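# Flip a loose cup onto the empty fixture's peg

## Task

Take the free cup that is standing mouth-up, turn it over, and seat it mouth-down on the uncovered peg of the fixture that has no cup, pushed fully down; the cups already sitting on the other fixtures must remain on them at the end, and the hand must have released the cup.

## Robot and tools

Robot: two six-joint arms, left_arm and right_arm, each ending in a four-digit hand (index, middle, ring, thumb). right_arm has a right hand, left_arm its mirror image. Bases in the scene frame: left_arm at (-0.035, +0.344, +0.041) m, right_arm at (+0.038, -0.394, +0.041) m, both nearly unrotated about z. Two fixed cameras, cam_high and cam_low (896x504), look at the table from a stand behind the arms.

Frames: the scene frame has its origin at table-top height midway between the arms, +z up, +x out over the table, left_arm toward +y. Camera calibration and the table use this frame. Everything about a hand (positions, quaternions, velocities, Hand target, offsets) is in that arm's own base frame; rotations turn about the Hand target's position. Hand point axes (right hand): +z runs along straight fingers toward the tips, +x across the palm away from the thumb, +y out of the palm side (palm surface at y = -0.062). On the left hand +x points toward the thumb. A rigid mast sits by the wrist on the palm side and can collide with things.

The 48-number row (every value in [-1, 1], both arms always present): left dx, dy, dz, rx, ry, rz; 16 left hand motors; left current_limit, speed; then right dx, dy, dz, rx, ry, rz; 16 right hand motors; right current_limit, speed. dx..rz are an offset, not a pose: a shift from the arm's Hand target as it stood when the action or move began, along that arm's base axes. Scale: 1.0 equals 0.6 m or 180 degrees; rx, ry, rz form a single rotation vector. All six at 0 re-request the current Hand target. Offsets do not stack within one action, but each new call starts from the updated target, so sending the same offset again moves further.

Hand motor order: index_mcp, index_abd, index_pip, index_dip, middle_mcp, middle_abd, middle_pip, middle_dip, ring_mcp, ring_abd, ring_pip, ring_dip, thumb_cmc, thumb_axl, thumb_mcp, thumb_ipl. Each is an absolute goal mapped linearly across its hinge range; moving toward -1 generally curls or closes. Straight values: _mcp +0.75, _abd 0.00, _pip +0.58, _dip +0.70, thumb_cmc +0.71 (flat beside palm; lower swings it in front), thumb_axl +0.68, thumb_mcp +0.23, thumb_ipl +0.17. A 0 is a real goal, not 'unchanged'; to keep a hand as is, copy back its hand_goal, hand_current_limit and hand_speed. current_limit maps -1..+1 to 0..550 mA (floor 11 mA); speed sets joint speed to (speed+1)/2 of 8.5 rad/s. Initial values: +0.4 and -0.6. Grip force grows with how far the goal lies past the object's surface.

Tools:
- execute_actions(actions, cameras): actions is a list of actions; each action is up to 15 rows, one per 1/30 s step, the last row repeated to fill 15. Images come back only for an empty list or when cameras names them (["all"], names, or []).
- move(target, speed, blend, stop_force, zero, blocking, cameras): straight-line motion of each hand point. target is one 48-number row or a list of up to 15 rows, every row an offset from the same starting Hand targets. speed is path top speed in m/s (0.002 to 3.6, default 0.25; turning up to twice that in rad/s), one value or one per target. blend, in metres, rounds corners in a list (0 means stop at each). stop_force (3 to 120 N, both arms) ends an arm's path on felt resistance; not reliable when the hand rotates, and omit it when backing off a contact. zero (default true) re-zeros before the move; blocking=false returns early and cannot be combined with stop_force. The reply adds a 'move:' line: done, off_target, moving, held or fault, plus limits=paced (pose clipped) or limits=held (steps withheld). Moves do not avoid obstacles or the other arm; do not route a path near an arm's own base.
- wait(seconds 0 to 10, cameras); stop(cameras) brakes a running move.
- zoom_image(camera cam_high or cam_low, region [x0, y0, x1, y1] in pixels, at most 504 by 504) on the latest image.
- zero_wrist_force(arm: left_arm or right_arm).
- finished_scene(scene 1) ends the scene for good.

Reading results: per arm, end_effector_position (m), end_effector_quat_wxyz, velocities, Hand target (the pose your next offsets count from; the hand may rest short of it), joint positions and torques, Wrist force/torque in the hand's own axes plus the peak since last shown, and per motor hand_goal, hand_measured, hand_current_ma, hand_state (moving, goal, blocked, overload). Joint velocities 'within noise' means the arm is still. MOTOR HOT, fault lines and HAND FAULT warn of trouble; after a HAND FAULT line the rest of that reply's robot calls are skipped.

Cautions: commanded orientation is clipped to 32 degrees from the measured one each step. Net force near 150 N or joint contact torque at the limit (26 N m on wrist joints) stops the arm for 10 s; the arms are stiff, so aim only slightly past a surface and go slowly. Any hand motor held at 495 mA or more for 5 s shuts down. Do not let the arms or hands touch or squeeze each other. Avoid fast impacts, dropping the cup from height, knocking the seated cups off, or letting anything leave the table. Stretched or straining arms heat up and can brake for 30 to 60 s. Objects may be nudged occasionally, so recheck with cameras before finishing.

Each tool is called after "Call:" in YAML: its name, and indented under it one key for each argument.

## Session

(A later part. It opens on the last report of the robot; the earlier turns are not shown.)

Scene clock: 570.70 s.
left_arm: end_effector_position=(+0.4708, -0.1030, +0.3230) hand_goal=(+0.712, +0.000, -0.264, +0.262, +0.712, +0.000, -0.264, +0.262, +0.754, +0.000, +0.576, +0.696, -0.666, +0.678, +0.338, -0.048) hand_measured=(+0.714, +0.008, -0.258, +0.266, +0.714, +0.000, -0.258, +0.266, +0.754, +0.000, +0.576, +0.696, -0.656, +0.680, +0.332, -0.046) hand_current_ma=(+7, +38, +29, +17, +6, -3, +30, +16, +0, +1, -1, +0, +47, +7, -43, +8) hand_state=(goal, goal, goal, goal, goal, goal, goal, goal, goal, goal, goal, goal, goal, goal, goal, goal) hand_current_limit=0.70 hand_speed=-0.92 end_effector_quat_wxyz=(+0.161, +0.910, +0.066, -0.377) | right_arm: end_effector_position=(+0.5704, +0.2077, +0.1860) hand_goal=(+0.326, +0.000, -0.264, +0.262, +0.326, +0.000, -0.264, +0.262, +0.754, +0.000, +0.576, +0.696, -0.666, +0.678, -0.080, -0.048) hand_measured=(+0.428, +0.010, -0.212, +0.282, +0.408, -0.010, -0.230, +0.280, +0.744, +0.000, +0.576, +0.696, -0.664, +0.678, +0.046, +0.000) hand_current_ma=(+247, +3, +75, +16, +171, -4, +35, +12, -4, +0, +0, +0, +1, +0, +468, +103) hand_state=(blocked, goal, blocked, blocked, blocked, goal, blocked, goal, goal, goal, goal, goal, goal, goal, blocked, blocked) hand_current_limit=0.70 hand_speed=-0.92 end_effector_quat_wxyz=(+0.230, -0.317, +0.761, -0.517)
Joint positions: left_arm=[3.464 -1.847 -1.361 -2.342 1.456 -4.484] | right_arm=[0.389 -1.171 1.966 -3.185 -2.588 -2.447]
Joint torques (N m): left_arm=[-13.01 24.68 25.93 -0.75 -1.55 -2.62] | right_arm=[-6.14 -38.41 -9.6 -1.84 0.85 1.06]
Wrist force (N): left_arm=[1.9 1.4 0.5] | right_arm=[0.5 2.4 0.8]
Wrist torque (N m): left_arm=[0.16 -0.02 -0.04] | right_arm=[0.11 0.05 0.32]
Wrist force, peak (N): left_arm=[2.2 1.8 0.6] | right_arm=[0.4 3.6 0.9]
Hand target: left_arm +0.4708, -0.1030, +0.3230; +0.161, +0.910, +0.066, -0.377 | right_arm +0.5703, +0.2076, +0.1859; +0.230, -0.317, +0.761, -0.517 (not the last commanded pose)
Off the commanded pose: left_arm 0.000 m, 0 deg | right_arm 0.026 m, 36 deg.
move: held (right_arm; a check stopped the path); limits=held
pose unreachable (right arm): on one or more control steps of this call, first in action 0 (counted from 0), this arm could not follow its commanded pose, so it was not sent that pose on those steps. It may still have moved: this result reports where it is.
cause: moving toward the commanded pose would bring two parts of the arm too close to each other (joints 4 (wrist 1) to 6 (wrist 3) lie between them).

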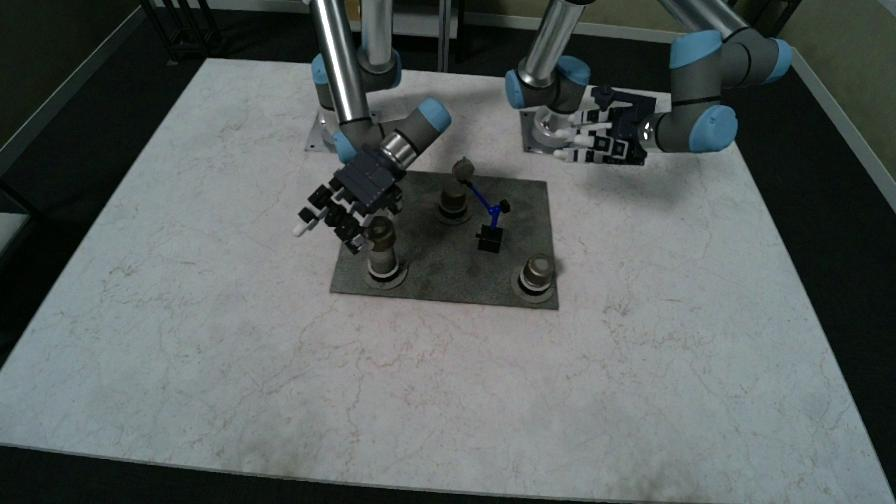

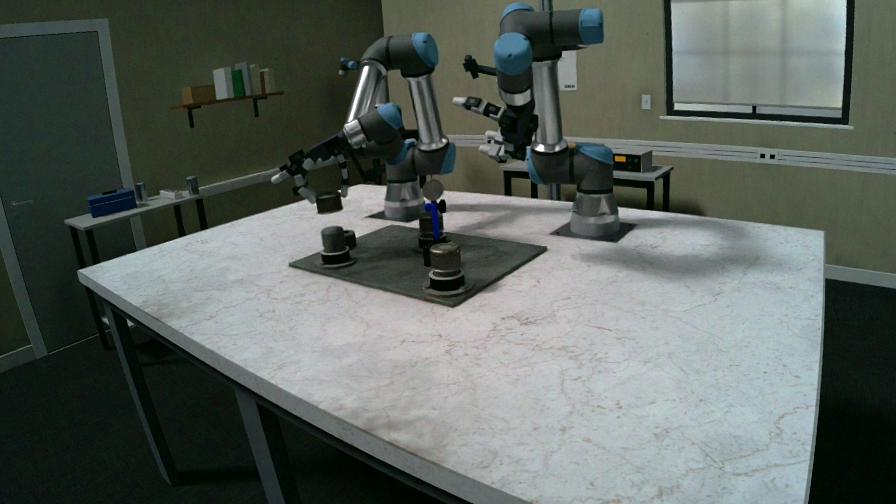

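Call:
move:
  target:
    - [0,0,0,0,0,0,0.712,0,-0.264,0.261,0.712,0,-0.264,0.261,0.754,0,0.576,0.696,-0.667,0.678,0.337,-0.049,0.7,-0.92,-0.0672,0.054,0.2902,0.2404,-0.0081,0.0202,0.325,0,-0.264,0.261,0.325,0,-0.264,0.261,0.754,0,0.576,0.696,-0.667,0.678,-0.08,-0.049,0.7,-0.92]
    - [0,0,0,0,0,0,0.712,0,-0.264,0.261,0.712,0,-0.264,0.261,0.754,0,0.576,0.696,-0.667,0.678,0.337,-0.049,0.7,-0.92,-0.0338,0.0707,0.2402,0.2101,-0.1544,0.3592,0.325,0,-0.264,0.261,0.325,0,-0.264,0.261,0.754,0,0.576,0.696,-0.667,0.678,-0.08,-0.049,0.7,-0.92]
    - [0,0,0,0,0,0,0.712,0,-0.264,0.261,0.712,0,-0.264,0.261,0.754,0,0.576,0.696,-0.667,0.678,0.337,-0.049,0.7,-0.92,0.0127,0.0365,-0.0182,-0.0085,-0.0051,0.3827,0.325,0,-0.264,0.261,0.325,0,-0.264,0.261,0.754,0,0.576,0.696,-0.667,0.678,-0.08,-0.049,0.7,-0.92]
  speed: 0.25
  blend: [0.02, 0.02, 0]
  cameras: ["all"]

Call:
zoom_image:
  camera: "cam_high"
  region: [340, 195, 430, 295]

Call:
zoom_image:
  camera: "cam_low"
  region: [290, 180, 370, 275]

Scene clock: 631.60 s.
left_arm: end_effector_position=(+0.4708, -0.1030, +0.3230) hand_goal=(+0.712, +0.000, -0.264, +0.262, +0.712, +0.000, -0.264, +0.262, +0.754, +0.000, +0.576, +0.696, -0.666, +0.678, +0.338, -0.048) hand_measured=(+0.714, +0.008, -0.258, +0.266, +0.714, +0.000, -0.258, +0.266, +0.754, +0.000, +0.576, +0.696, -0.656, +0.680, +0.332, -0.046) hand_current_ma=(+7, +38, +29, +17, +6, -3, +30, +16, +0, +1, -1, +0, +47, +7, -43, +8) hand_state=(goal, goal, goal, goal, goal, goal, goal, goal, goal, goal, goal, goal, goal, goal, goal, goal) hand_current_limit=0.70 hand_speed=-0.92 end_effector_quat_wxyz=(+0.161, +0.910, +0.066, -0.377) | right_arm: end_effector_position=(+0.5780, +0.2296, +0.1750) hand_goal=(+0.326, +0.000, -0.264, +0.262, +0.326, +0.000, -0.264, +0.262, +0.754, +0.000, +0.576, +0.696, -0.666, +0.678, -0.080, -0.048) hand_measured=(+0.422, +0.010, -0.210, +0.282, +0.408, -0.012, -0.228, +0.280, +0.744, +0.000, +0.576, +0.696, -0.670, +0.676, +0.046, +0.002) hand_current_ma=(+223, +4, +80, +16, +171, -5, +40, +12, -4, +0, +0, +0, -1, +0, +468, +113) hand_state=(blocked, goal, blocked, blocked, blocked, goal, blocked, goal, goal, goal, goal, goal, goal, goal, blocked, blocked) hand_current_limit=0.70 hand_speed=-0.92 end_effector_quat_wxyz=(-0.484, +0.691, -0.440, +0.308)
Joint positions: left_arm=[3.464 -1.847 -1.361 -2.342 1.456 -4.484] | right_arm=[-0.008 -1.206 2.155 -3.708 -1.154 -3.303]
Joint torques (N m): left_arm=[-12.92 24.66 24.92 -0.64 -1.54 -2.59] | right_arm=[2.24 -42.34 -5.74 -4.78 -1.06 -1.85]
Wrist force (N): left_arm=[2.2 1.5 0.8] | right_arm=[0.8 2.1 1.3]
Wrist torque (N m): left_arm=[0.15 -0.06 -0.01] | right_arm=[0.01 -0.02 0.25]
Wrist force, peak (N): left_arm=[2.3 1.9 0.4] | right_arm=[0.3 3.7 1.7]
Hand target: left_arm +0.4708, -0.1030, +0.3230; +0.161, +0.910, +0.066, -0.377 | right_arm +0.5780, +0.2295, +0.1750; -0.484, +0.691, -0.440, +0.308
Off the commanded pose: left_arm 0.000 m, 0 deg | right_arm 0.000 m, 0 deg.
move: done

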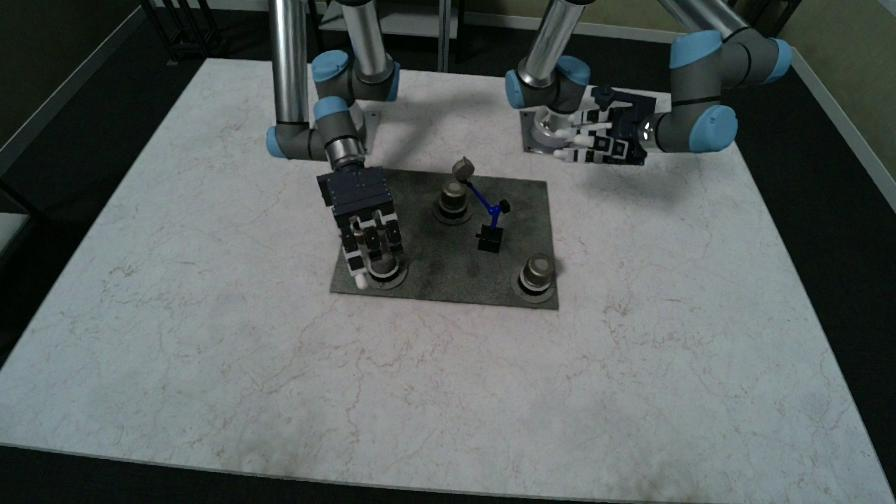

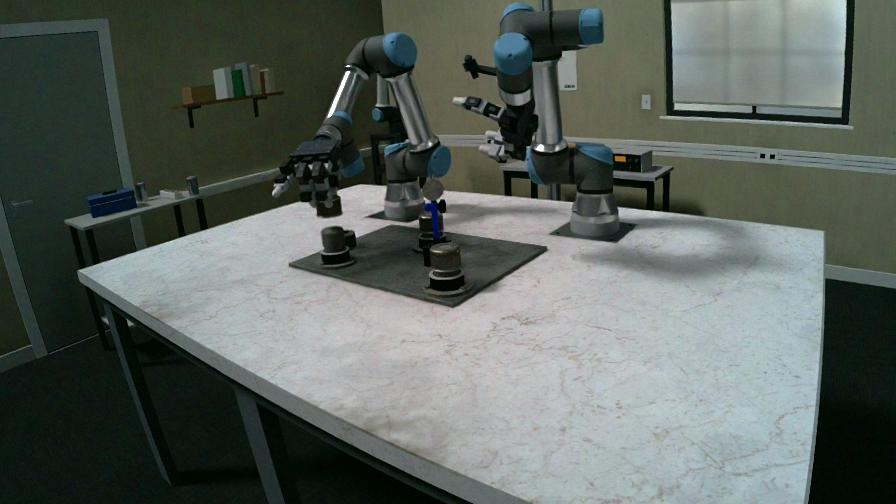

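Scaled by 5.040 from the camera's 896x504 image, which has a finer 1280x720 frame.

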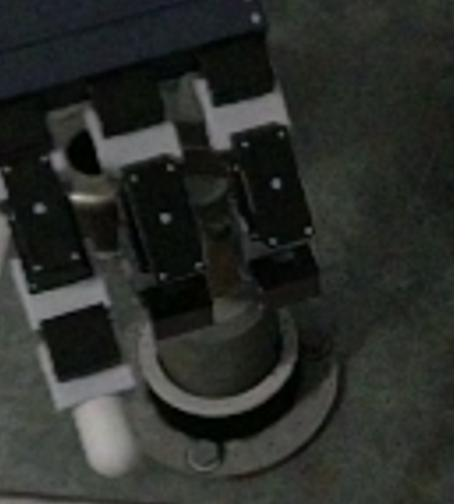

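Scaled by 5.305 from the camera's 896x504 image, which has a finer 1280x720 frame.

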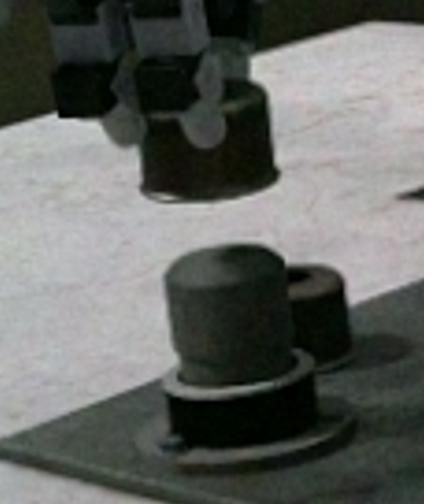

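Call:
zoom_image:
  camera: "cam_low"
  region: [308, 190, 352, 234]

Call:
zoom_image:
  camera: "cam_low"
  region: [308, 220, 358, 270]

Call:
zoom_image:
  camera: "cam_high"
  region: [355, 215, 405, 275]

Scaled by 11.455 from the camera's 896x504 image, which has a finer 1280x720 frame.

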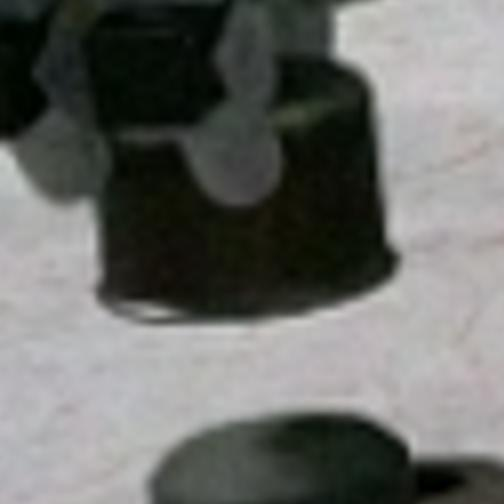

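Scaled by 10.080 from the camera's 896x504 image, which has a finer 1280x720 frame.

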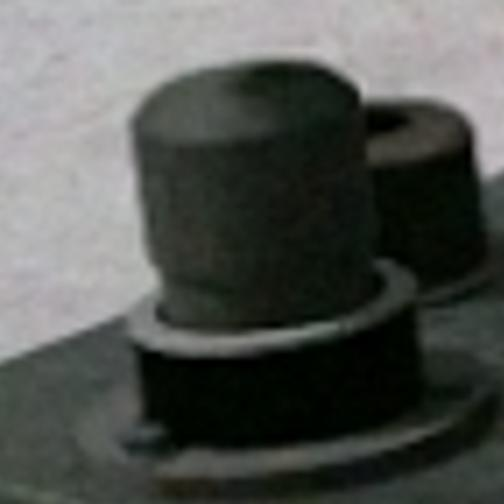

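Scaled by 8.400 from the camera's 896x504 image, which has a finer 1280x720 frame.

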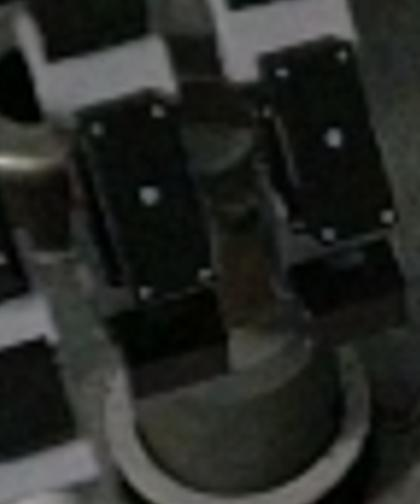

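Call:
move:
  target: [0,0,0,0,0,0,0.712,0,-0.264,0.261,0.712,0,-0.264,0.261,0.754,0,0.576,0.696,-0.667,0.678,0.337,-0.049,0.7,-0.92,0.002,-0.002,-0.0417,0.013,0.02,0,0.325,0,-0.264,0.261,0.325,0,-0.264,0.261,0.754,0,0.576,0.696,-0.667,0.678,-0.08,-0.049,0.7,-0.92]
  speed: 0.1
  cameras: ["all"]

Call:
zoom_image:
  camera: "cam_low"
  region: [308, 195, 358, 245]

Call:
zoom_image:
  camera: "cam_high"
  region: [355, 215, 405, 275]

Scene clock: 672.90 s.
left_arm: end_effector_position=(+0.4708, -0.1030, +0.3230) hand_goal=(+0.712, +0.000, -0.264, +0.262, +0.712, +0.000, -0.264, +0.262, +0.754, +0.000, +0.576, +0.696, -0.666, +0.678, +0.338, -0.048) hand_measured=(+0.714, +0.008, -0.258, +0.266, +0.714, +0.000, -0.258, +0.266, +0.754, +0.000, +0.576, +0.696, -0.656, +0.680, +0.332, -0.046) hand_current_ma=(+7, +38, +29, +17, +6, -3, +30, +16, +0, +1, -1, +0, +47, +7, -43, +8) hand_state=(goal, goal, goal, goal, goal, goal, goal, goal, goal, goal, goal, goal, goal, goal, goal, goal) hand_current_limit=0.70 hand_speed=-0.92 end_effector_quat_wxyz=(+0.161, +0.910, +0.066, -0.377) | right_arm: end_effector_position=(+0.5792, +0.2283, +0.1499) hand_goal=(+0.326, +0.000, -0.264, +0.262, +0.326, +0.000, -0.264, +0.262, +0.754, +0.000, +0.576, +0.696, -0.666, +0.678, -0.080, -0.048) hand_measured=(+0.422, +0.010, -0.208, +0.282, +0.408, -0.012, -0.228, +0.280, +0.744, +0.000, +0.576, +0.696, -0.670, +0.676, +0.046, +0.002) hand_current_ma=(+223, +4, +81, +16, +171, -5, +40, +12, -4, +0, +0, +0, -1, +0, +467, +113) hand_state=(blocked, goal, blocked, blocked, blocked, goal, blocked, goal, goal, goal, goal, goal, goal, goal, blocked, blocked) hand_current_limit=0.70 hand_speed=-0.92 end_effector_quat_wxyz=(-0.484, +0.690, -0.461, +0.277) end_effector_velocity=(+0.000, -0.001, +0.002) end_effector_angular_velocity=(-0.005, -0.006, -0.003)
Joint positions: left_arm=[3.464 -1.847 -1.361 -2.342 1.456 -4.484] | right_arm=[-0.026 -1.158 2.151 -3.702 -1.122 -3.27]
Joint velocities: left_arm=[within noise] | right_arm=[0.001 -0.005 0.001 0 -0.006 -0.003]
Joint torques (N m): left_arm=[-11.89 22.97 25.22 -0.71 -1.47 -2.73] | right_arm=[6.35 -45.84 -18.14 -3.74 -1.81 -1.7]
Wrist force (N): left_arm=[2.1 1.4 0.6] | right_arm=[0.9 2.0 1.5]
Wrist torque (N m): left_arm=[0.15 -0.05 -0.02] | right_arm=[0.03 -0.01 0.26]
Wrist force, peak (N): left_arm=[2.6 1.6 0.7] | right_arm=[1.2 3.0 1.8]
Hand target: left_arm +0.4708, -0.1030, +0.3230; +0.161, +0.910, +0.066, -0.377 | right_arm +0.5792, +0.2283, +0.1500; -0.484, +0.690, -0.461, +0.277
Off the commanded pose: left_arm 0.000 m, 0 deg | right_arm 0.000 m, 0 deg.
move: done

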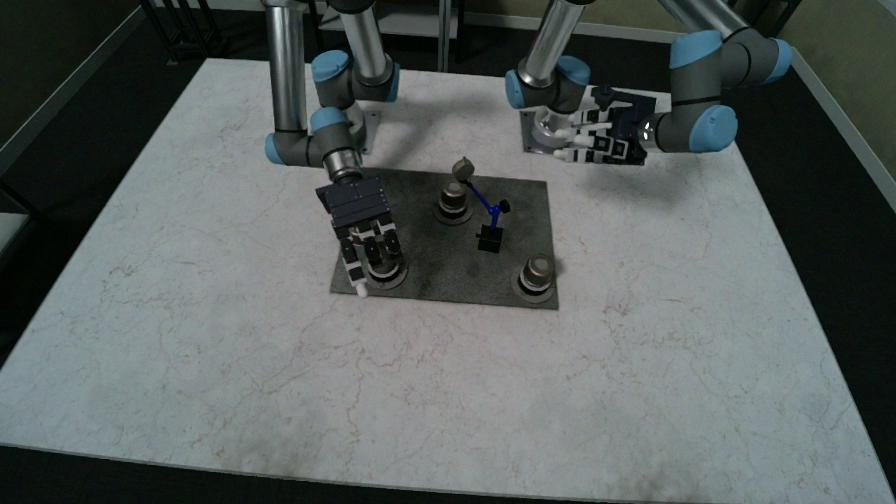

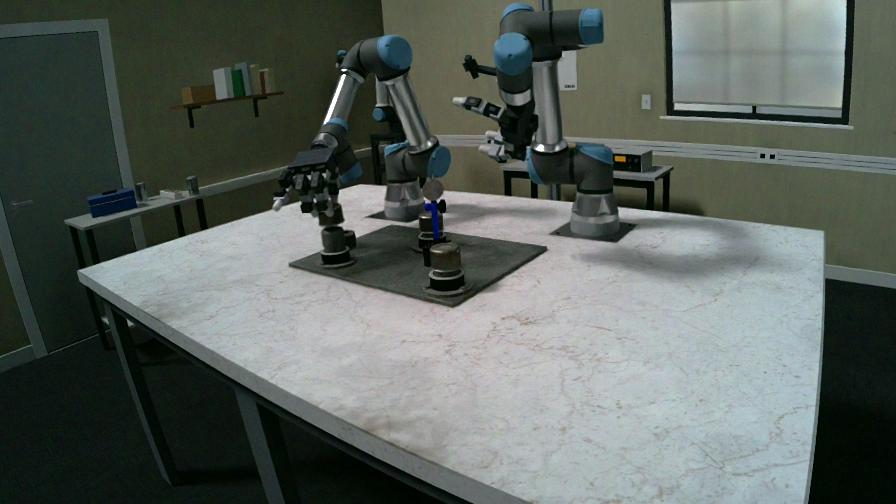

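Scaled by 10.080 from the camera's 896x504 image, which has a finer 1280x720 frame.

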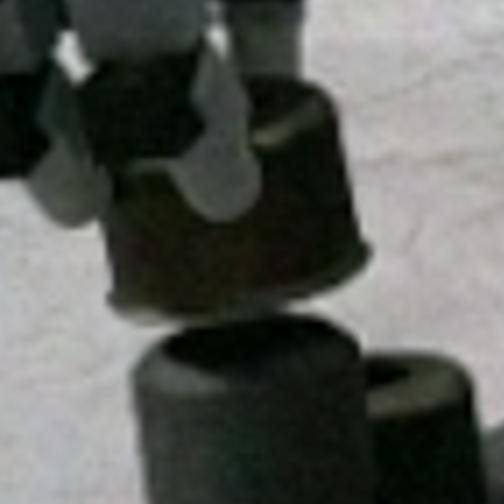

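Scaled by 8.400 from the camera's 896x504 image, which has a finer 1280x720 frame.

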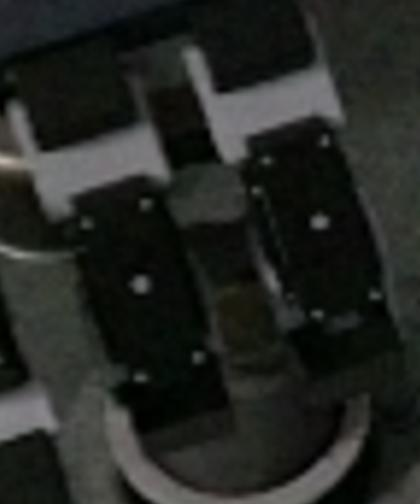

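Call:
zoom_image:
  camera: "cam_high"
  region: [368, 238, 400, 270]

Call:
zoom_image:
  camera: "cam_low"
  region: [315, 200, 350, 235]

Scaled by 15.750 from the camera's 896x504 image, which has a finer 1280x720 frame.

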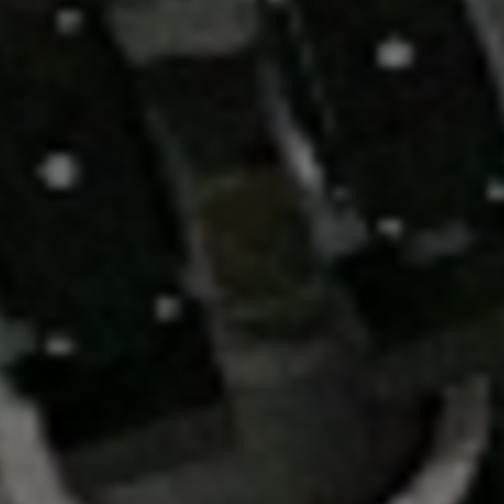

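Scaled by 14.400 from the camera's 896x504 image, which has a finer 1280x720 frame.

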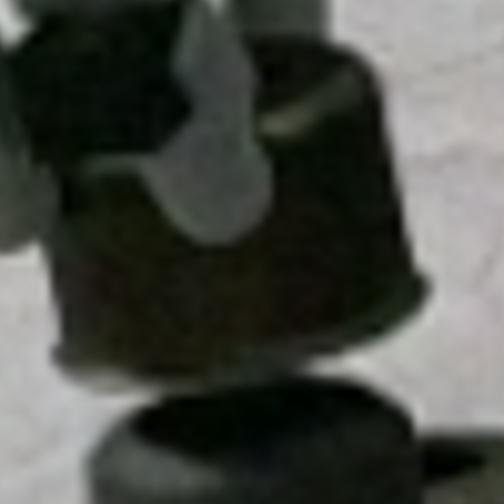

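Call:
move:
  target: [0,0,0,0,0,0,0.712,0,-0.264,0.261,0.712,0,-0.264,0.261,0.754,0,0.576,0.696,-0.667,0.678,0.337,-0.049,0.7,-0.92,0,0,-0.05,0,0,0,0.325,0,-0.264,0.261,0.325,0,-0.264,0.261,0.754,0,0.576,0.696,-0.667,0.678,-0.08,-0.049,0.7,-0.92]
  speed: 0.025
  stop_force: 8
  cameras: ["all"]

Call:
zoom_image:
  camera: "cam_low"
  region: [308, 200, 358, 250]

Call:
zoom_image:
  camera: "cam_high"
  region: [360, 230, 405, 275]

Scene clock: 711.17 s.
left_arm: end_effector_position=(+0.4708, -0.1030, +0.3230) hand_goal=(+0.712, +0.000, -0.264, +0.262, +0.712, +0.000, -0.264, +0.262, +0.754, +0.000, +0.576, +0.696, -0.666, +0.678, +0.338, -0.048) hand_measured=(+0.714, +0.008, -0.258, +0.266, +0.714, +0.000, -0.258, +0.266, +0.754, +0.000, +0.576, +0.696, -0.656, +0.680, +0.332, -0.046) hand_current_ma=(+7, +38, +29, +17, +6, -3, +30, +16, +0, +1, -1, +0, +47, +7, -43, +8) hand_state=(goal, goal, goal, goal, goal, goal, goal, goal, goal, goal, goal, goal, goal, goal, goal, goal) hand_current_limit=0.70 hand_speed=-0.92 end_effector_quat_wxyz=(+0.161, +0.910, +0.066, -0.377) | right_arm: end_effector_position=(+0.5791, +0.2283, +0.1200) hand_goal=(+0.326, +0.000, -0.264, +0.262, +0.326, +0.000, -0.264, +0.262, +0.754, +0.000, +0.576, +0.696, -0.666, +0.678, -0.080, -0.048) hand_measured=(+0.422, +0.010, -0.206, +0.286, +0.408, -0.012, -0.228, +0.278, +0.744, +0.000, +0.576, +0.696, -0.670, +0.676, +0.046, +0.002) hand_current_ma=(+223, +4, +85, +20, +171, -6, +40, +11, -4, +0, +0, +0, -1, +0, +467, +113) hand_state=(blocked, goal, blocked, blocked, blocked, goal, blocked, goal, goal, goal, goal, goal, goal, goal, blocked, blocked) hand_current_limit=0.70 hand_speed=-0.92 end_effector_quat_wxyz=(-0.484, +0.690, -0.461, +0.277)
Joint positions: left_arm=[3.464 -1.847 -1.361 -2.342 1.456 -4.484] | right_arm=[-0.026 -1.085 2.161 -3.785 -1.122 -3.27]
Joint torques (N m): left_arm=[-12.47 23.08 24.98 -0.71 -1.55 -2.52] | right_arm=[3.67 -48.19 -18.92 -0.85 0.84 1.21]
Wrist force (N): left_arm=[2.4 1.8 0.6] | right_arm=[2.7 1.9 2.6]
Wrist torque (N m): left_arm=[0.21 -0.09 0.00] | right_arm=[0.07 -0.02 0.17]
Wrist force, peak (N): left_arm=[2.4 1.8 0.6] | right_arm=[2.8 2.3 2.6]
Hand target: left_arm +0.4708, -0.1030, +0.3230; +0.161, +0.910, +0.066, -0.377 | right_arm +0.5792, +0.2283, +0.1200; -0.484, +0.690, -0.461, +0.277
Off the commanded pose: left_arm 0.000 m, 0 deg | right_arm 0.000 m, 0 deg.
move: done

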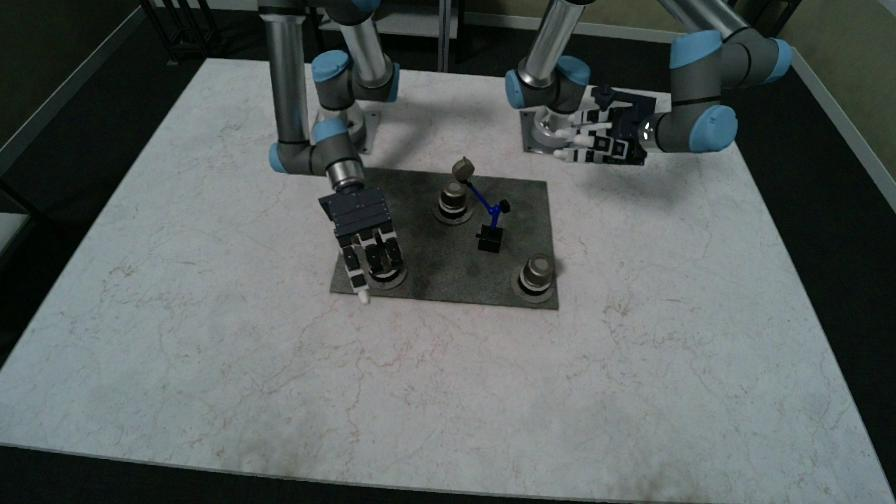

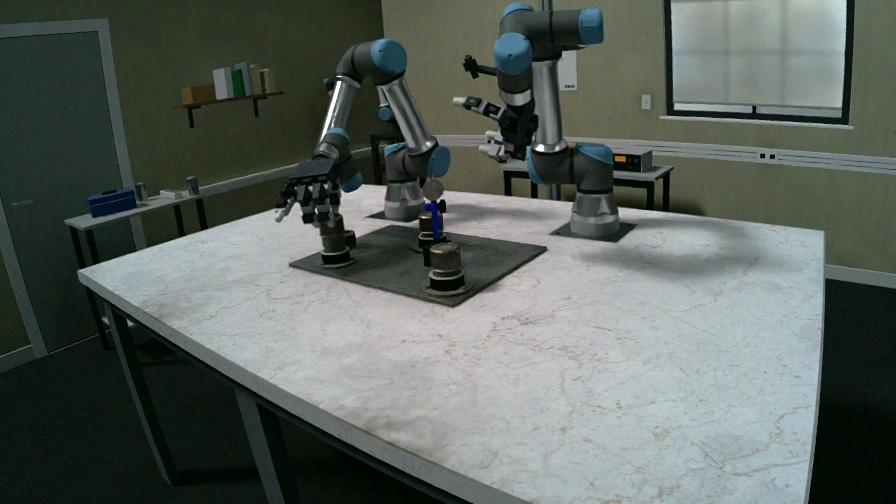

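Scaled by 10.080 from the camera's 896x504 image, which has a finer 1280x720 frame.

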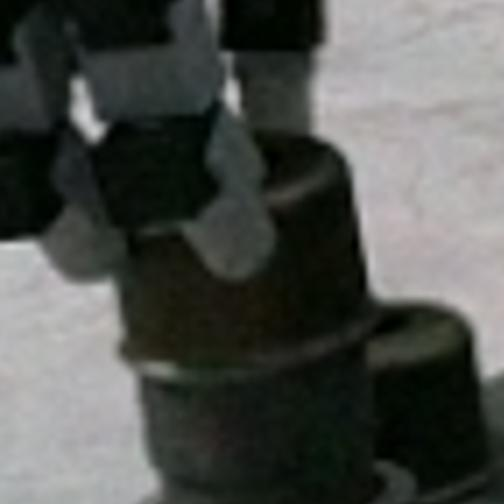

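Scaled by 11.200 from the camera's 896x504 image, which has a finer 1280x720 frame.

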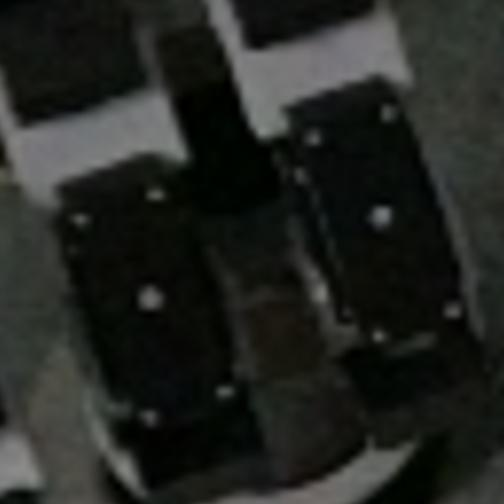

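Call:
move:
  target: [0,0,0,0,0,0,0.712,0,-0.264,0.261,0.712,0,-0.264,0.261,0.754,0,0.576,0.696,-0.667,0.678,0.337,-0.049,0.7,-0.92,0,0,-0.0667,0,0,0,0.325,0,-0.264,0.261,0.325,0,-0.264,0.261,0.754,0,0.576,0.696,-0.667,0.678,-0.08,-0.049,0.7,-0.92]
  speed: 0.02
  stop_force: 10
  cameras: ["all"]

Call:
zoom_image:
  camera: "cam_low"
  region: [308, 210, 358, 260]

Call:
zoom_image:
  camera: "cam_high"
  region: [355, 220, 415, 280]

Scene clock: 718.07 s.
left_arm: end_effector_position=(+0.4708, -0.1030, +0.3230) hand_goal=(+0.712, +0.000, -0.264, +0.262, +0.712, +0.000, -0.264, +0.262, +0.754, +0.000, +0.576, +0.696, -0.666, +0.678, +0.338, -0.048) hand_measured=(+0.714, +0.008, -0.258, +0.266, +0.714, +0.000, -0.258, +0.266, +0.754, +0.000, +0.576, +0.696, -0.656, +0.680, +0.332, -0.046) hand_current_ma=(+7, +38, +29, +17, +6, -3, +30, +16, +0, +1, -1, +0, +47, +7, -43, +8) hand_state=(goal, goal, goal, goal, goal, goal, goal, goal, goal, goal, goal, goal, goal, goal, goal, goal) hand_current_limit=0.70 hand_speed=-0.92 end_effector_quat_wxyz=(+0.161, +0.910, +0.066, -0.377) | right_arm: end_effector_position=(+0.5791, +0.2283, +0.0843) hand_goal=(+0.326, +0.000, -0.264, +0.262, +0.326, +0.000, -0.264, +0.262, +0.754, +0.000, +0.576, +0.696, -0.666, +0.678, -0.080, -0.048) hand_measured=(+0.416, +0.010, -0.212, +0.276, +0.406, -0.014, -0.240, +0.272, +0.744, +0.000, +0.576, +0.696, -0.670, +0.676, +0.046, +0.016) hand_current_ma=(+200, +4, +72, +9, +163, -6, +21, +5, -5, +0, +0, +0, -1, +0, +467, +167) hand_state=(blocked, goal, blocked, goal, blocked, goal, blocked, goal, goal, goal, goal, goal, goal, goal, blocked, blocked) hand_current_limit=0.70 hand_speed=-0.92 end_effector_quat_wxyz=(-0.484, +0.690, -0.461, +0.277)
Joint positions: left_arm=[3.464 -1.847 -1.361 -2.342 1.456 -4.484] | right_arm=[-0.026 -0.994 2.165 -3.88 -1.122 -3.27]
Joint torques (N m): left_arm=[-12.25 23.29 24.8 -0.76 -1.42 -2.56] | right_arm=[-2.74 -44.61 -6.82 -5.11 2.37 -1.23]
Wrist force (N): left_arm=[2.2 1.5 0.9] | right_arm=[2.2 3.5 -1.4]
Wrist torque (N m): left_arm=[0.15 -0.06 0.00] | right_arm=[0.05 -0.01 0.21]
Wrist force, peak (N): left_arm=[2.3 1.7 0.6] | right_arm=[1.7 -7.8 -5.3]
Hand target: left_arm +0.4708, -0.1030, +0.3230; +0.161, +0.910, +0.066, -0.377 | right_arm +0.5791, +0.2283, +0.0844; -0.484, +0.690, -0.461, +0.277 (not the last commanded pose)
Off the commanded pose: left_arm 0.000 m, 0 deg | right_arm 0.004 m, 0 deg.
move: contact (right_arm)

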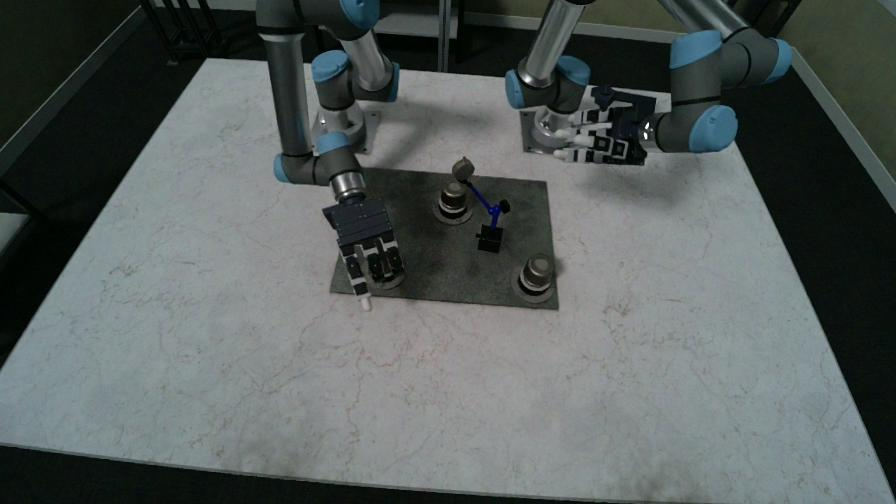

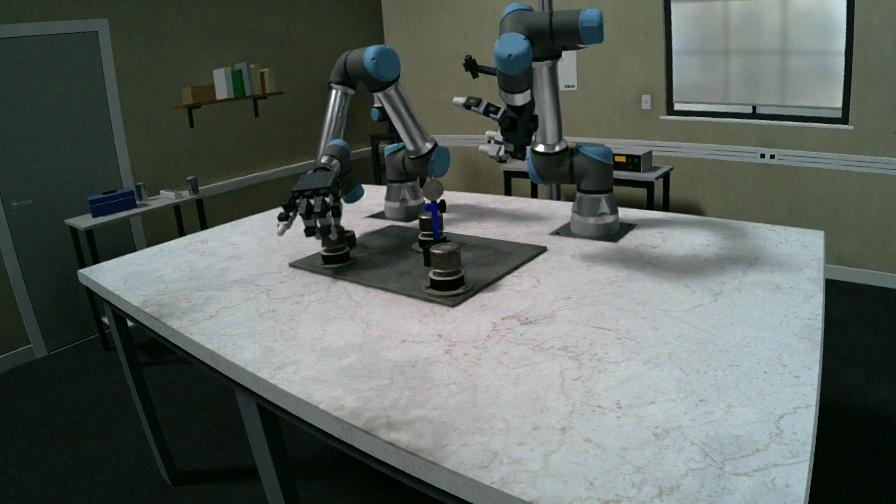

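Scaled by 10.080 from the camera's 896x504 image, which has a finer 1280x720 frame.

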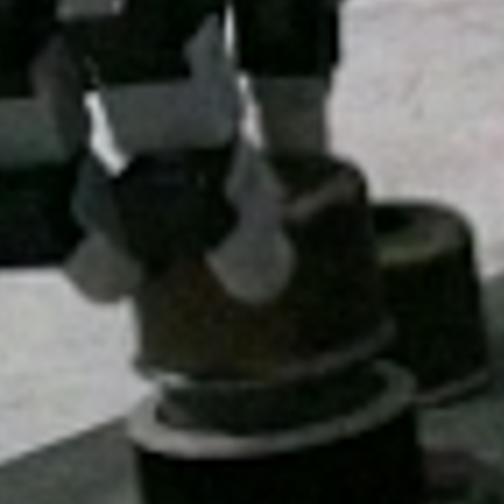

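Scaled by 8.400 from the camera's 896x504 image, which has a finer 1280x720 frame.

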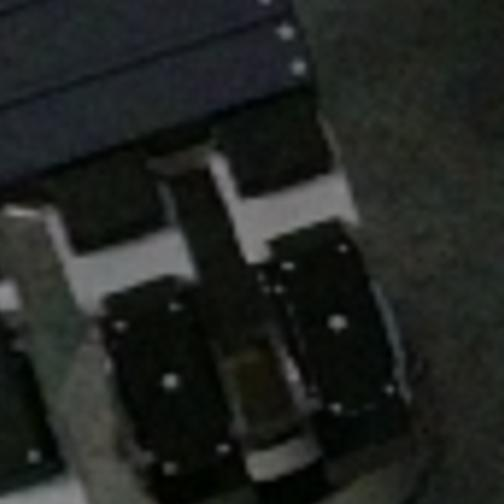

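Call:
move:
  target:
    - [0,0,0,0,0,0,0.712,0,-0.264,0.261,0.712,0,-0.264,0.261,0.754,0,0.576,0.696,-0.667,0.678,0.337,-0.049,0.7,-0.92,0,0,0,0,0,0,0.38,0,-0.264,0.261,0.38,0,-0.264,0.261,0.754,0,0.576,0.696,-0.667,0.678,0.03,-0.049,0.7,-0.92]
    - [0,0,0,0,0,0,0.712,0,-0.264,0.261,0.712,0,-0.264,0.261,0.754,0,0.576,0.696,-0.667,0.678,0.337,-0.049,0.7,-0.92,0,0,0,0,0,0,0.75,0,-0.264,0.261,0.75,0,-0.264,0.261,0.754,0,0.576,0.696,-0.667,0.678,0.337,-0.049,0.7,-0.92]
    - [0,0,0,0,0,0,0.712,0,-0.264,0.261,0.712,0,-0.264,0.261,0.754,0,0.576,0.696,-0.667,0.678,0.337,-0.049,0.7,-0.92,0,0,0.25,0,0,0,0.75,0,-0.264,0.261,0.75,0,-0.264,0.261,0.754,0,0.576,0.696,-0.667,0.678,0.337,-0.049,0.7,-0.92]
  speed: 0.1
  cameras: ["all"]

Call:
zoom_image:
  camera: "cam_low"
  region: [300, 205, 370, 275]

Call:
zoom_image:
  camera: "cam_low"
  region: [410, 230, 490, 310]

Call:
zoom_image:
  camera: "cam_high"
  region: [340, 200, 430, 300]

Scene clock: 732.47 s.
left_arm: end_effector_position=(+0.4708, -0.1030, +0.3230) hand_goal=(+0.712, +0.000, -0.264, +0.262, +0.712, +0.000, -0.264, +0.262, +0.754, +0.000, +0.576, +0.696, -0.666, +0.678, +0.338, -0.048) hand_measured=(+0.714, +0.008, -0.258, +0.266, +0.714, +0.000, -0.258, +0.266, +0.754, +0.000, +0.576, +0.696, -0.656, +0.680, +0.332, -0.046) hand_current_ma=(+7, +38, +29, +17, +6, -3, +30, +16, +0, +1, -1, +0, +47, +7, -43, +8) hand_state=(goal, goal, goal, goal, goal, goal, goal, goal, goal, goal, goal, goal, goal, goal, goal, goal) hand_current_limit=0.70 hand_speed=-0.92 end_effector_quat_wxyz=(+0.161, +0.910, +0.066, -0.377) | right_arm: end_effector_position=(+0.5791, +0.2284, +0.2344) hand_goal=(+0.750, +0.000, -0.264, +0.262, +0.750, +0.000, -0.264, +0.262, +0.754, +0.000, +0.576, +0.696, -0.666, +0.678, +0.338, -0.048) hand_measured=(+0.732, +0.004, -0.262, +0.264, +0.732, -0.004, -0.262, +0.266, +0.744, +0.000, +0.576, +0.696, -0.668, +0.676, +0.332, -0.046) hand_current_ma=(-13, +1, +0, +1, -13, -1, +0, +1, -5, +0, +0, +0, +0, +0, -2, +1) hand_state=(goal, goal, goal, goal, goal, goal, goal, goal, goal, goal, goal, goal, goal, goal, goal, goal) hand_current_limit=0.70 hand_speed=-0.92 end_effector_quat_wxyz=(-0.484, +0.690, -0.461, +0.277)
Joint positions: left_arm=[3.464 -1.847 -1.361 -2.342 1.456 -4.484] | right_arm=[-0.026 -1.337 2.09 -3.463 -1.122 -3.27]
Joint torques (N m): left_arm=[-11.92 22.8 24.63 -0.75 -1.42 -2.71] | right_arm=[6.81 -33.65 -9.6 -1.61 2.19 -1.67]
Wrist force (N): left_arm=[1.7 1.5 0.5] | right_arm=[1.0 0.1 0.3]
Wrist torque (N m): left_arm=[0.17 0.01 -0.06] | right_arm=[-0.02 -0.03 0.28]
Wrist force, peak (N): left_arm=[2.2 1.7 1.2] | right_arm=[2.1 3.9 -1.1]
Hand target: left_arm +0.4708, -0.1030, +0.3230; +0.161, +0.910, +0.066, -0.377 | right_arm +0.5791, +0.2283, +0.2344; -0.484, +0.690, -0.461, +0.277
Off the commanded pose: left_arm 0.000 m, 0 deg | right_arm 0.000 m, 0 deg.
move: done

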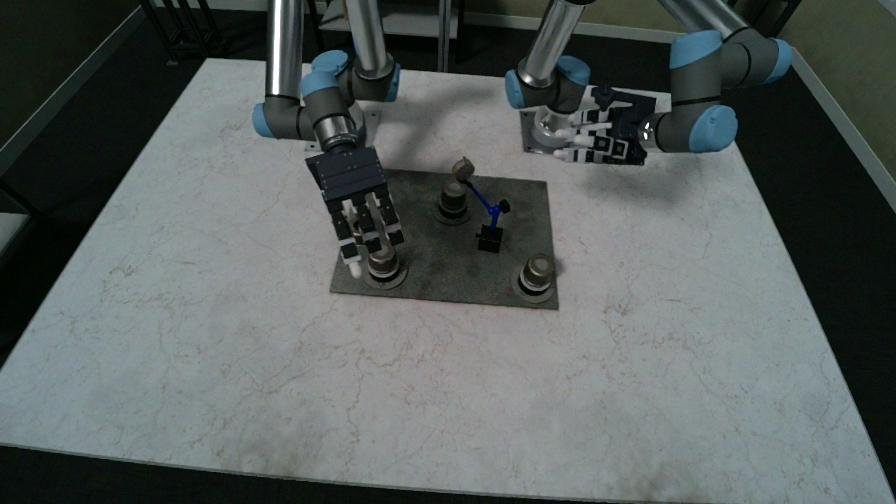

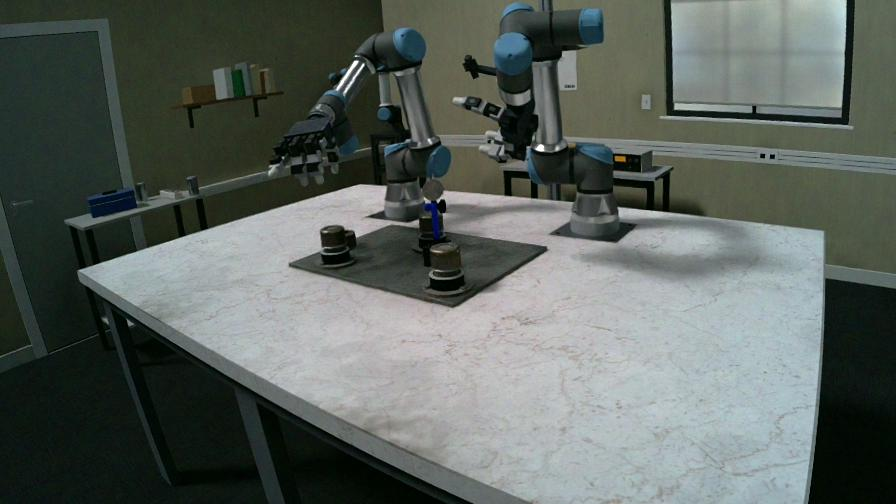

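Scaled by 7.200 from the camera's 896x504 image, which has a finer 1280x720 frame.

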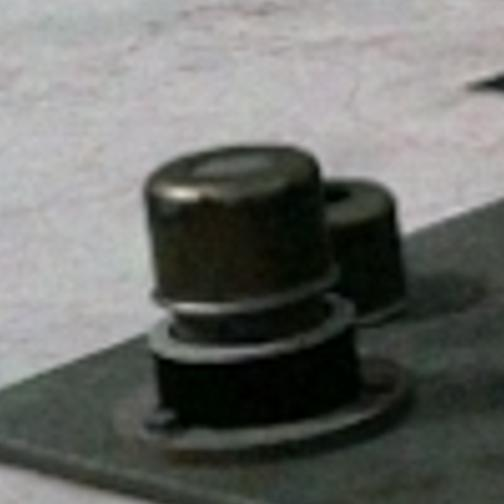

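Scaled by 6.300 from the camera's 896x504 image, which has a finer 1280x720 frame.

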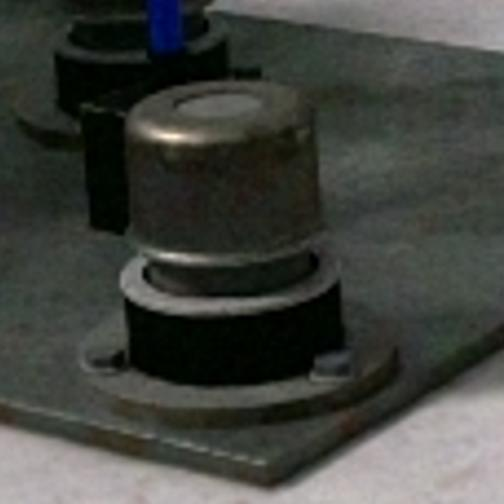

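Scaled by 5.040 from the camera's 896x504 image, which has a finer 1280x720 frame.

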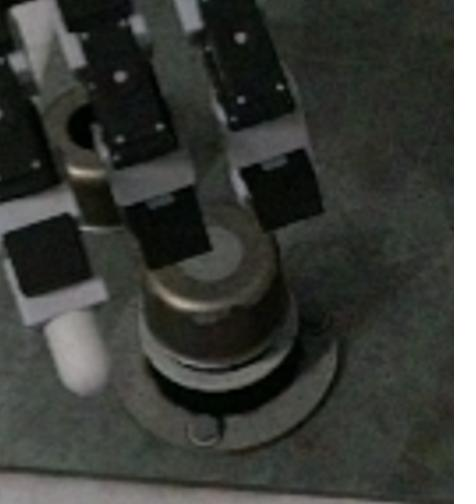

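Call:
zoom_image:
  camera: "cam_low"
  region: [315, 220, 357, 262]

Call:
zoom_image:
  camera: "cam_low"
  region: [424, 238, 470, 284]

Scaled by 12.000 from the camera's 896x504 image, which has a finer 1280x720 frame.

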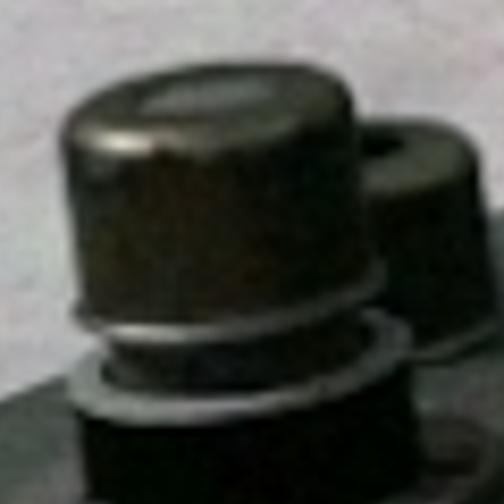

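Scaled by 10.957 from the camera's 896x504 image, which has a finer 1280x720 frame.

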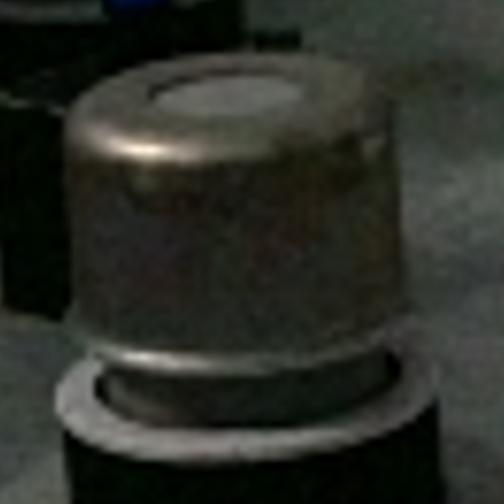

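Call:
zoom_image:
  camera: "cam_high"
  region: [360, 230, 410, 290]

Call:
zoom_image:
  camera: "cam_high"
  region: [510, 245, 560, 305]

Scaled by 8.400 from the camera's 896x504 image, which has a finer 1280x720 frame.

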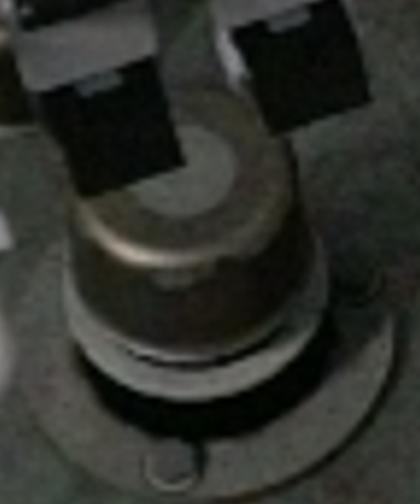

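Scaled by 8.400 from the camera's 896x504 image, which has a finer 1280x720 frame.

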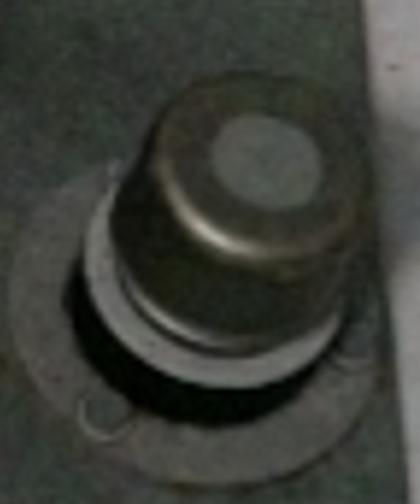

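Call:
move:
  target: [0,0,0,0,0,0,0.712,0,-0.264,0.261,0.712,0,-0.264,0.261,0.754,0,0.576,0.696,-0.667,0.678,0.337,-0.049,0.7,-0.92,-0.0502,-0.0143,-0.0667,-0.013,-0.02,0,-0.206,0,0.577,0.696,-0.206,0,0.577,0.696,0.754,0,0.576,0.696,-0.667,0.678,0.337,-0.049,0.7,-0.7]
  speed: 0.1
  cameras: ["all"]

Call:
zoom_image:
  camera: "cam_low"
  region: [300, 195, 370, 265]

Call:
zoom_image:
  camera: "cam_high"
  region: [340, 200, 430, 300]

Scene clock: 771.23 s.
left_arm: end_effector_position=(+0.4708, -0.1030, +0.3230) hand_goal=(+0.712, +0.000, -0.264, +0.262, +0.712, +0.000, -0.264, +0.262, +0.754, +0.000, +0.576, +0.696, -0.666, +0.678, +0.338, -0.048) hand_measured=(+0.714, +0.008, -0.258, +0.266, +0.714, +0.000, -0.258, +0.266, +0.754, +0.000, +0.576, +0.696, -0.656, +0.680, +0.332, -0.046) hand_current_ma=(+7, +38, +29, +17, +6, -3, +30, +16, +0, +1, -1, +0, +47, +7, -43, +8) hand_state=(goal, goal, goal, goal, goal, goal, goal, goal, goal, goal, goal, goal, goal, goal, goal, goal) hand_current_limit=0.70 hand_speed=-0.92 end_effector_quat_wxyz=(+0.161, +0.910, +0.066, -0.377) | right_arm: end_effector_position=(+0.5490, +0.2198, +0.1943) hand_goal=(-0.206, +0.000, +0.578, +0.696, -0.206, +0.000, +0.578, +0.696, +0.754, +0.000, +0.576, +0.696, -0.666, +0.678, +0.338, -0.048) hand_measured=(-0.206, +0.004, +0.574, +0.694, -0.206, -0.002, +0.576, +0.694, +0.744, +0.000, +0.576, +0.696, -0.668, +0.676, +0.334, -0.046) hand_current_ma=(+0, +1, -1, +0, +0, +0, -1, -1, -5, +0, +0, +0, +0, +0, -2, +1) hand_state=(goal, goal, goal, goal, goal, goal, goal, goal, goal, goal, goal, goal, goal, goal, goal, goal) hand_current_limit=0.70 hand_speed=-0.70 end_effector_quat_wxyz=(-0.484, +0.691, -0.440, +0.308)
Joint positions: left_arm=[3.464 -1.847 -1.361 -2.342 1.456 -4.484] | right_arm=[-0.034 -1.308 2.23 -3.677 -1.13 -3.313]
Joint torques (N m): left_arm=[-11.04 25.18 24.62 -0.69 -1.15 -2.62] | right_arm=[6.04 -40.22 -5.73 -4.48 2.38 -0.98]
Wrist force (N): left_arm=[2.1 1.8 0.5] | right_arm=[0.9 0.0 0.4]
Wrist torque (N m): left_arm=[0.21 -0.05 -0.03] | right_arm=[0.05 -0.02 0.33]
Wrist force, peak (N): left_arm=[2.4 1.7 0.8] | right_arm=[0.8 -1.2 0.5]
Hand target: left_arm +0.4708, -0.1030, +0.3230; +0.161, +0.910, +0.066, -0.377 | right_arm +0.5490, +0.2198, +0.1943; -0.484, +0.691, -0.440, +0.308
Off the commanded pose: left_arm 0.000 m, 0 deg | right_arm 0.000 m, 0 deg.
move: done

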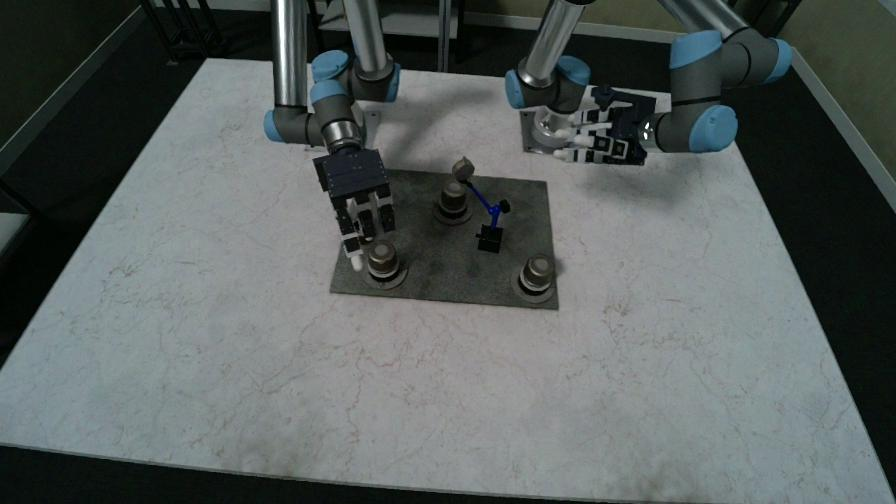

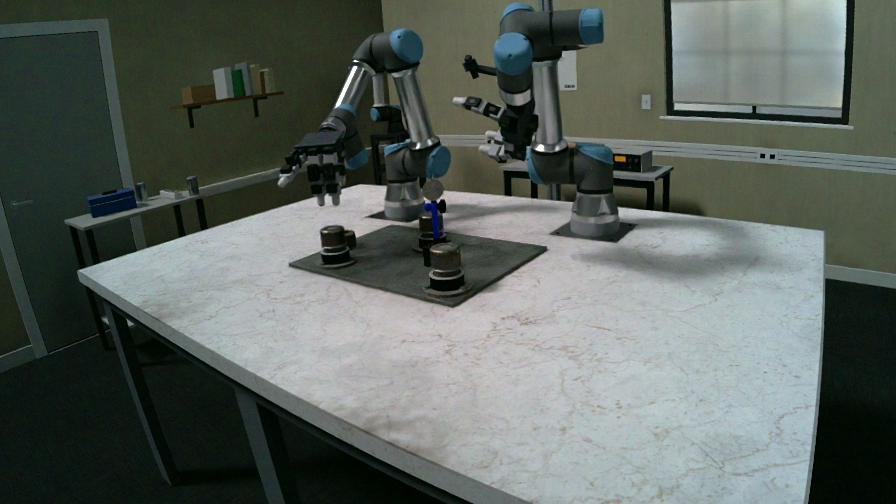

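Scaled by 7.200 from the camera's 896x504 image, which has a finer 1280x720 frame.

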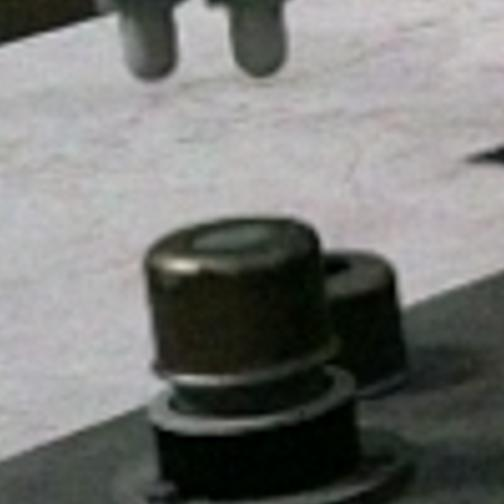

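Scaled by 5.040 from the camera's 896x504 image, which has a finer 1280x720 frame.

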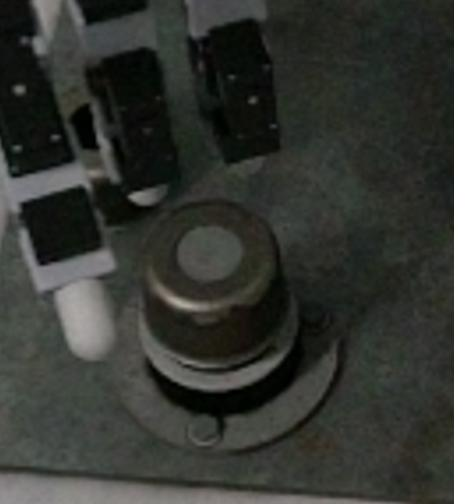

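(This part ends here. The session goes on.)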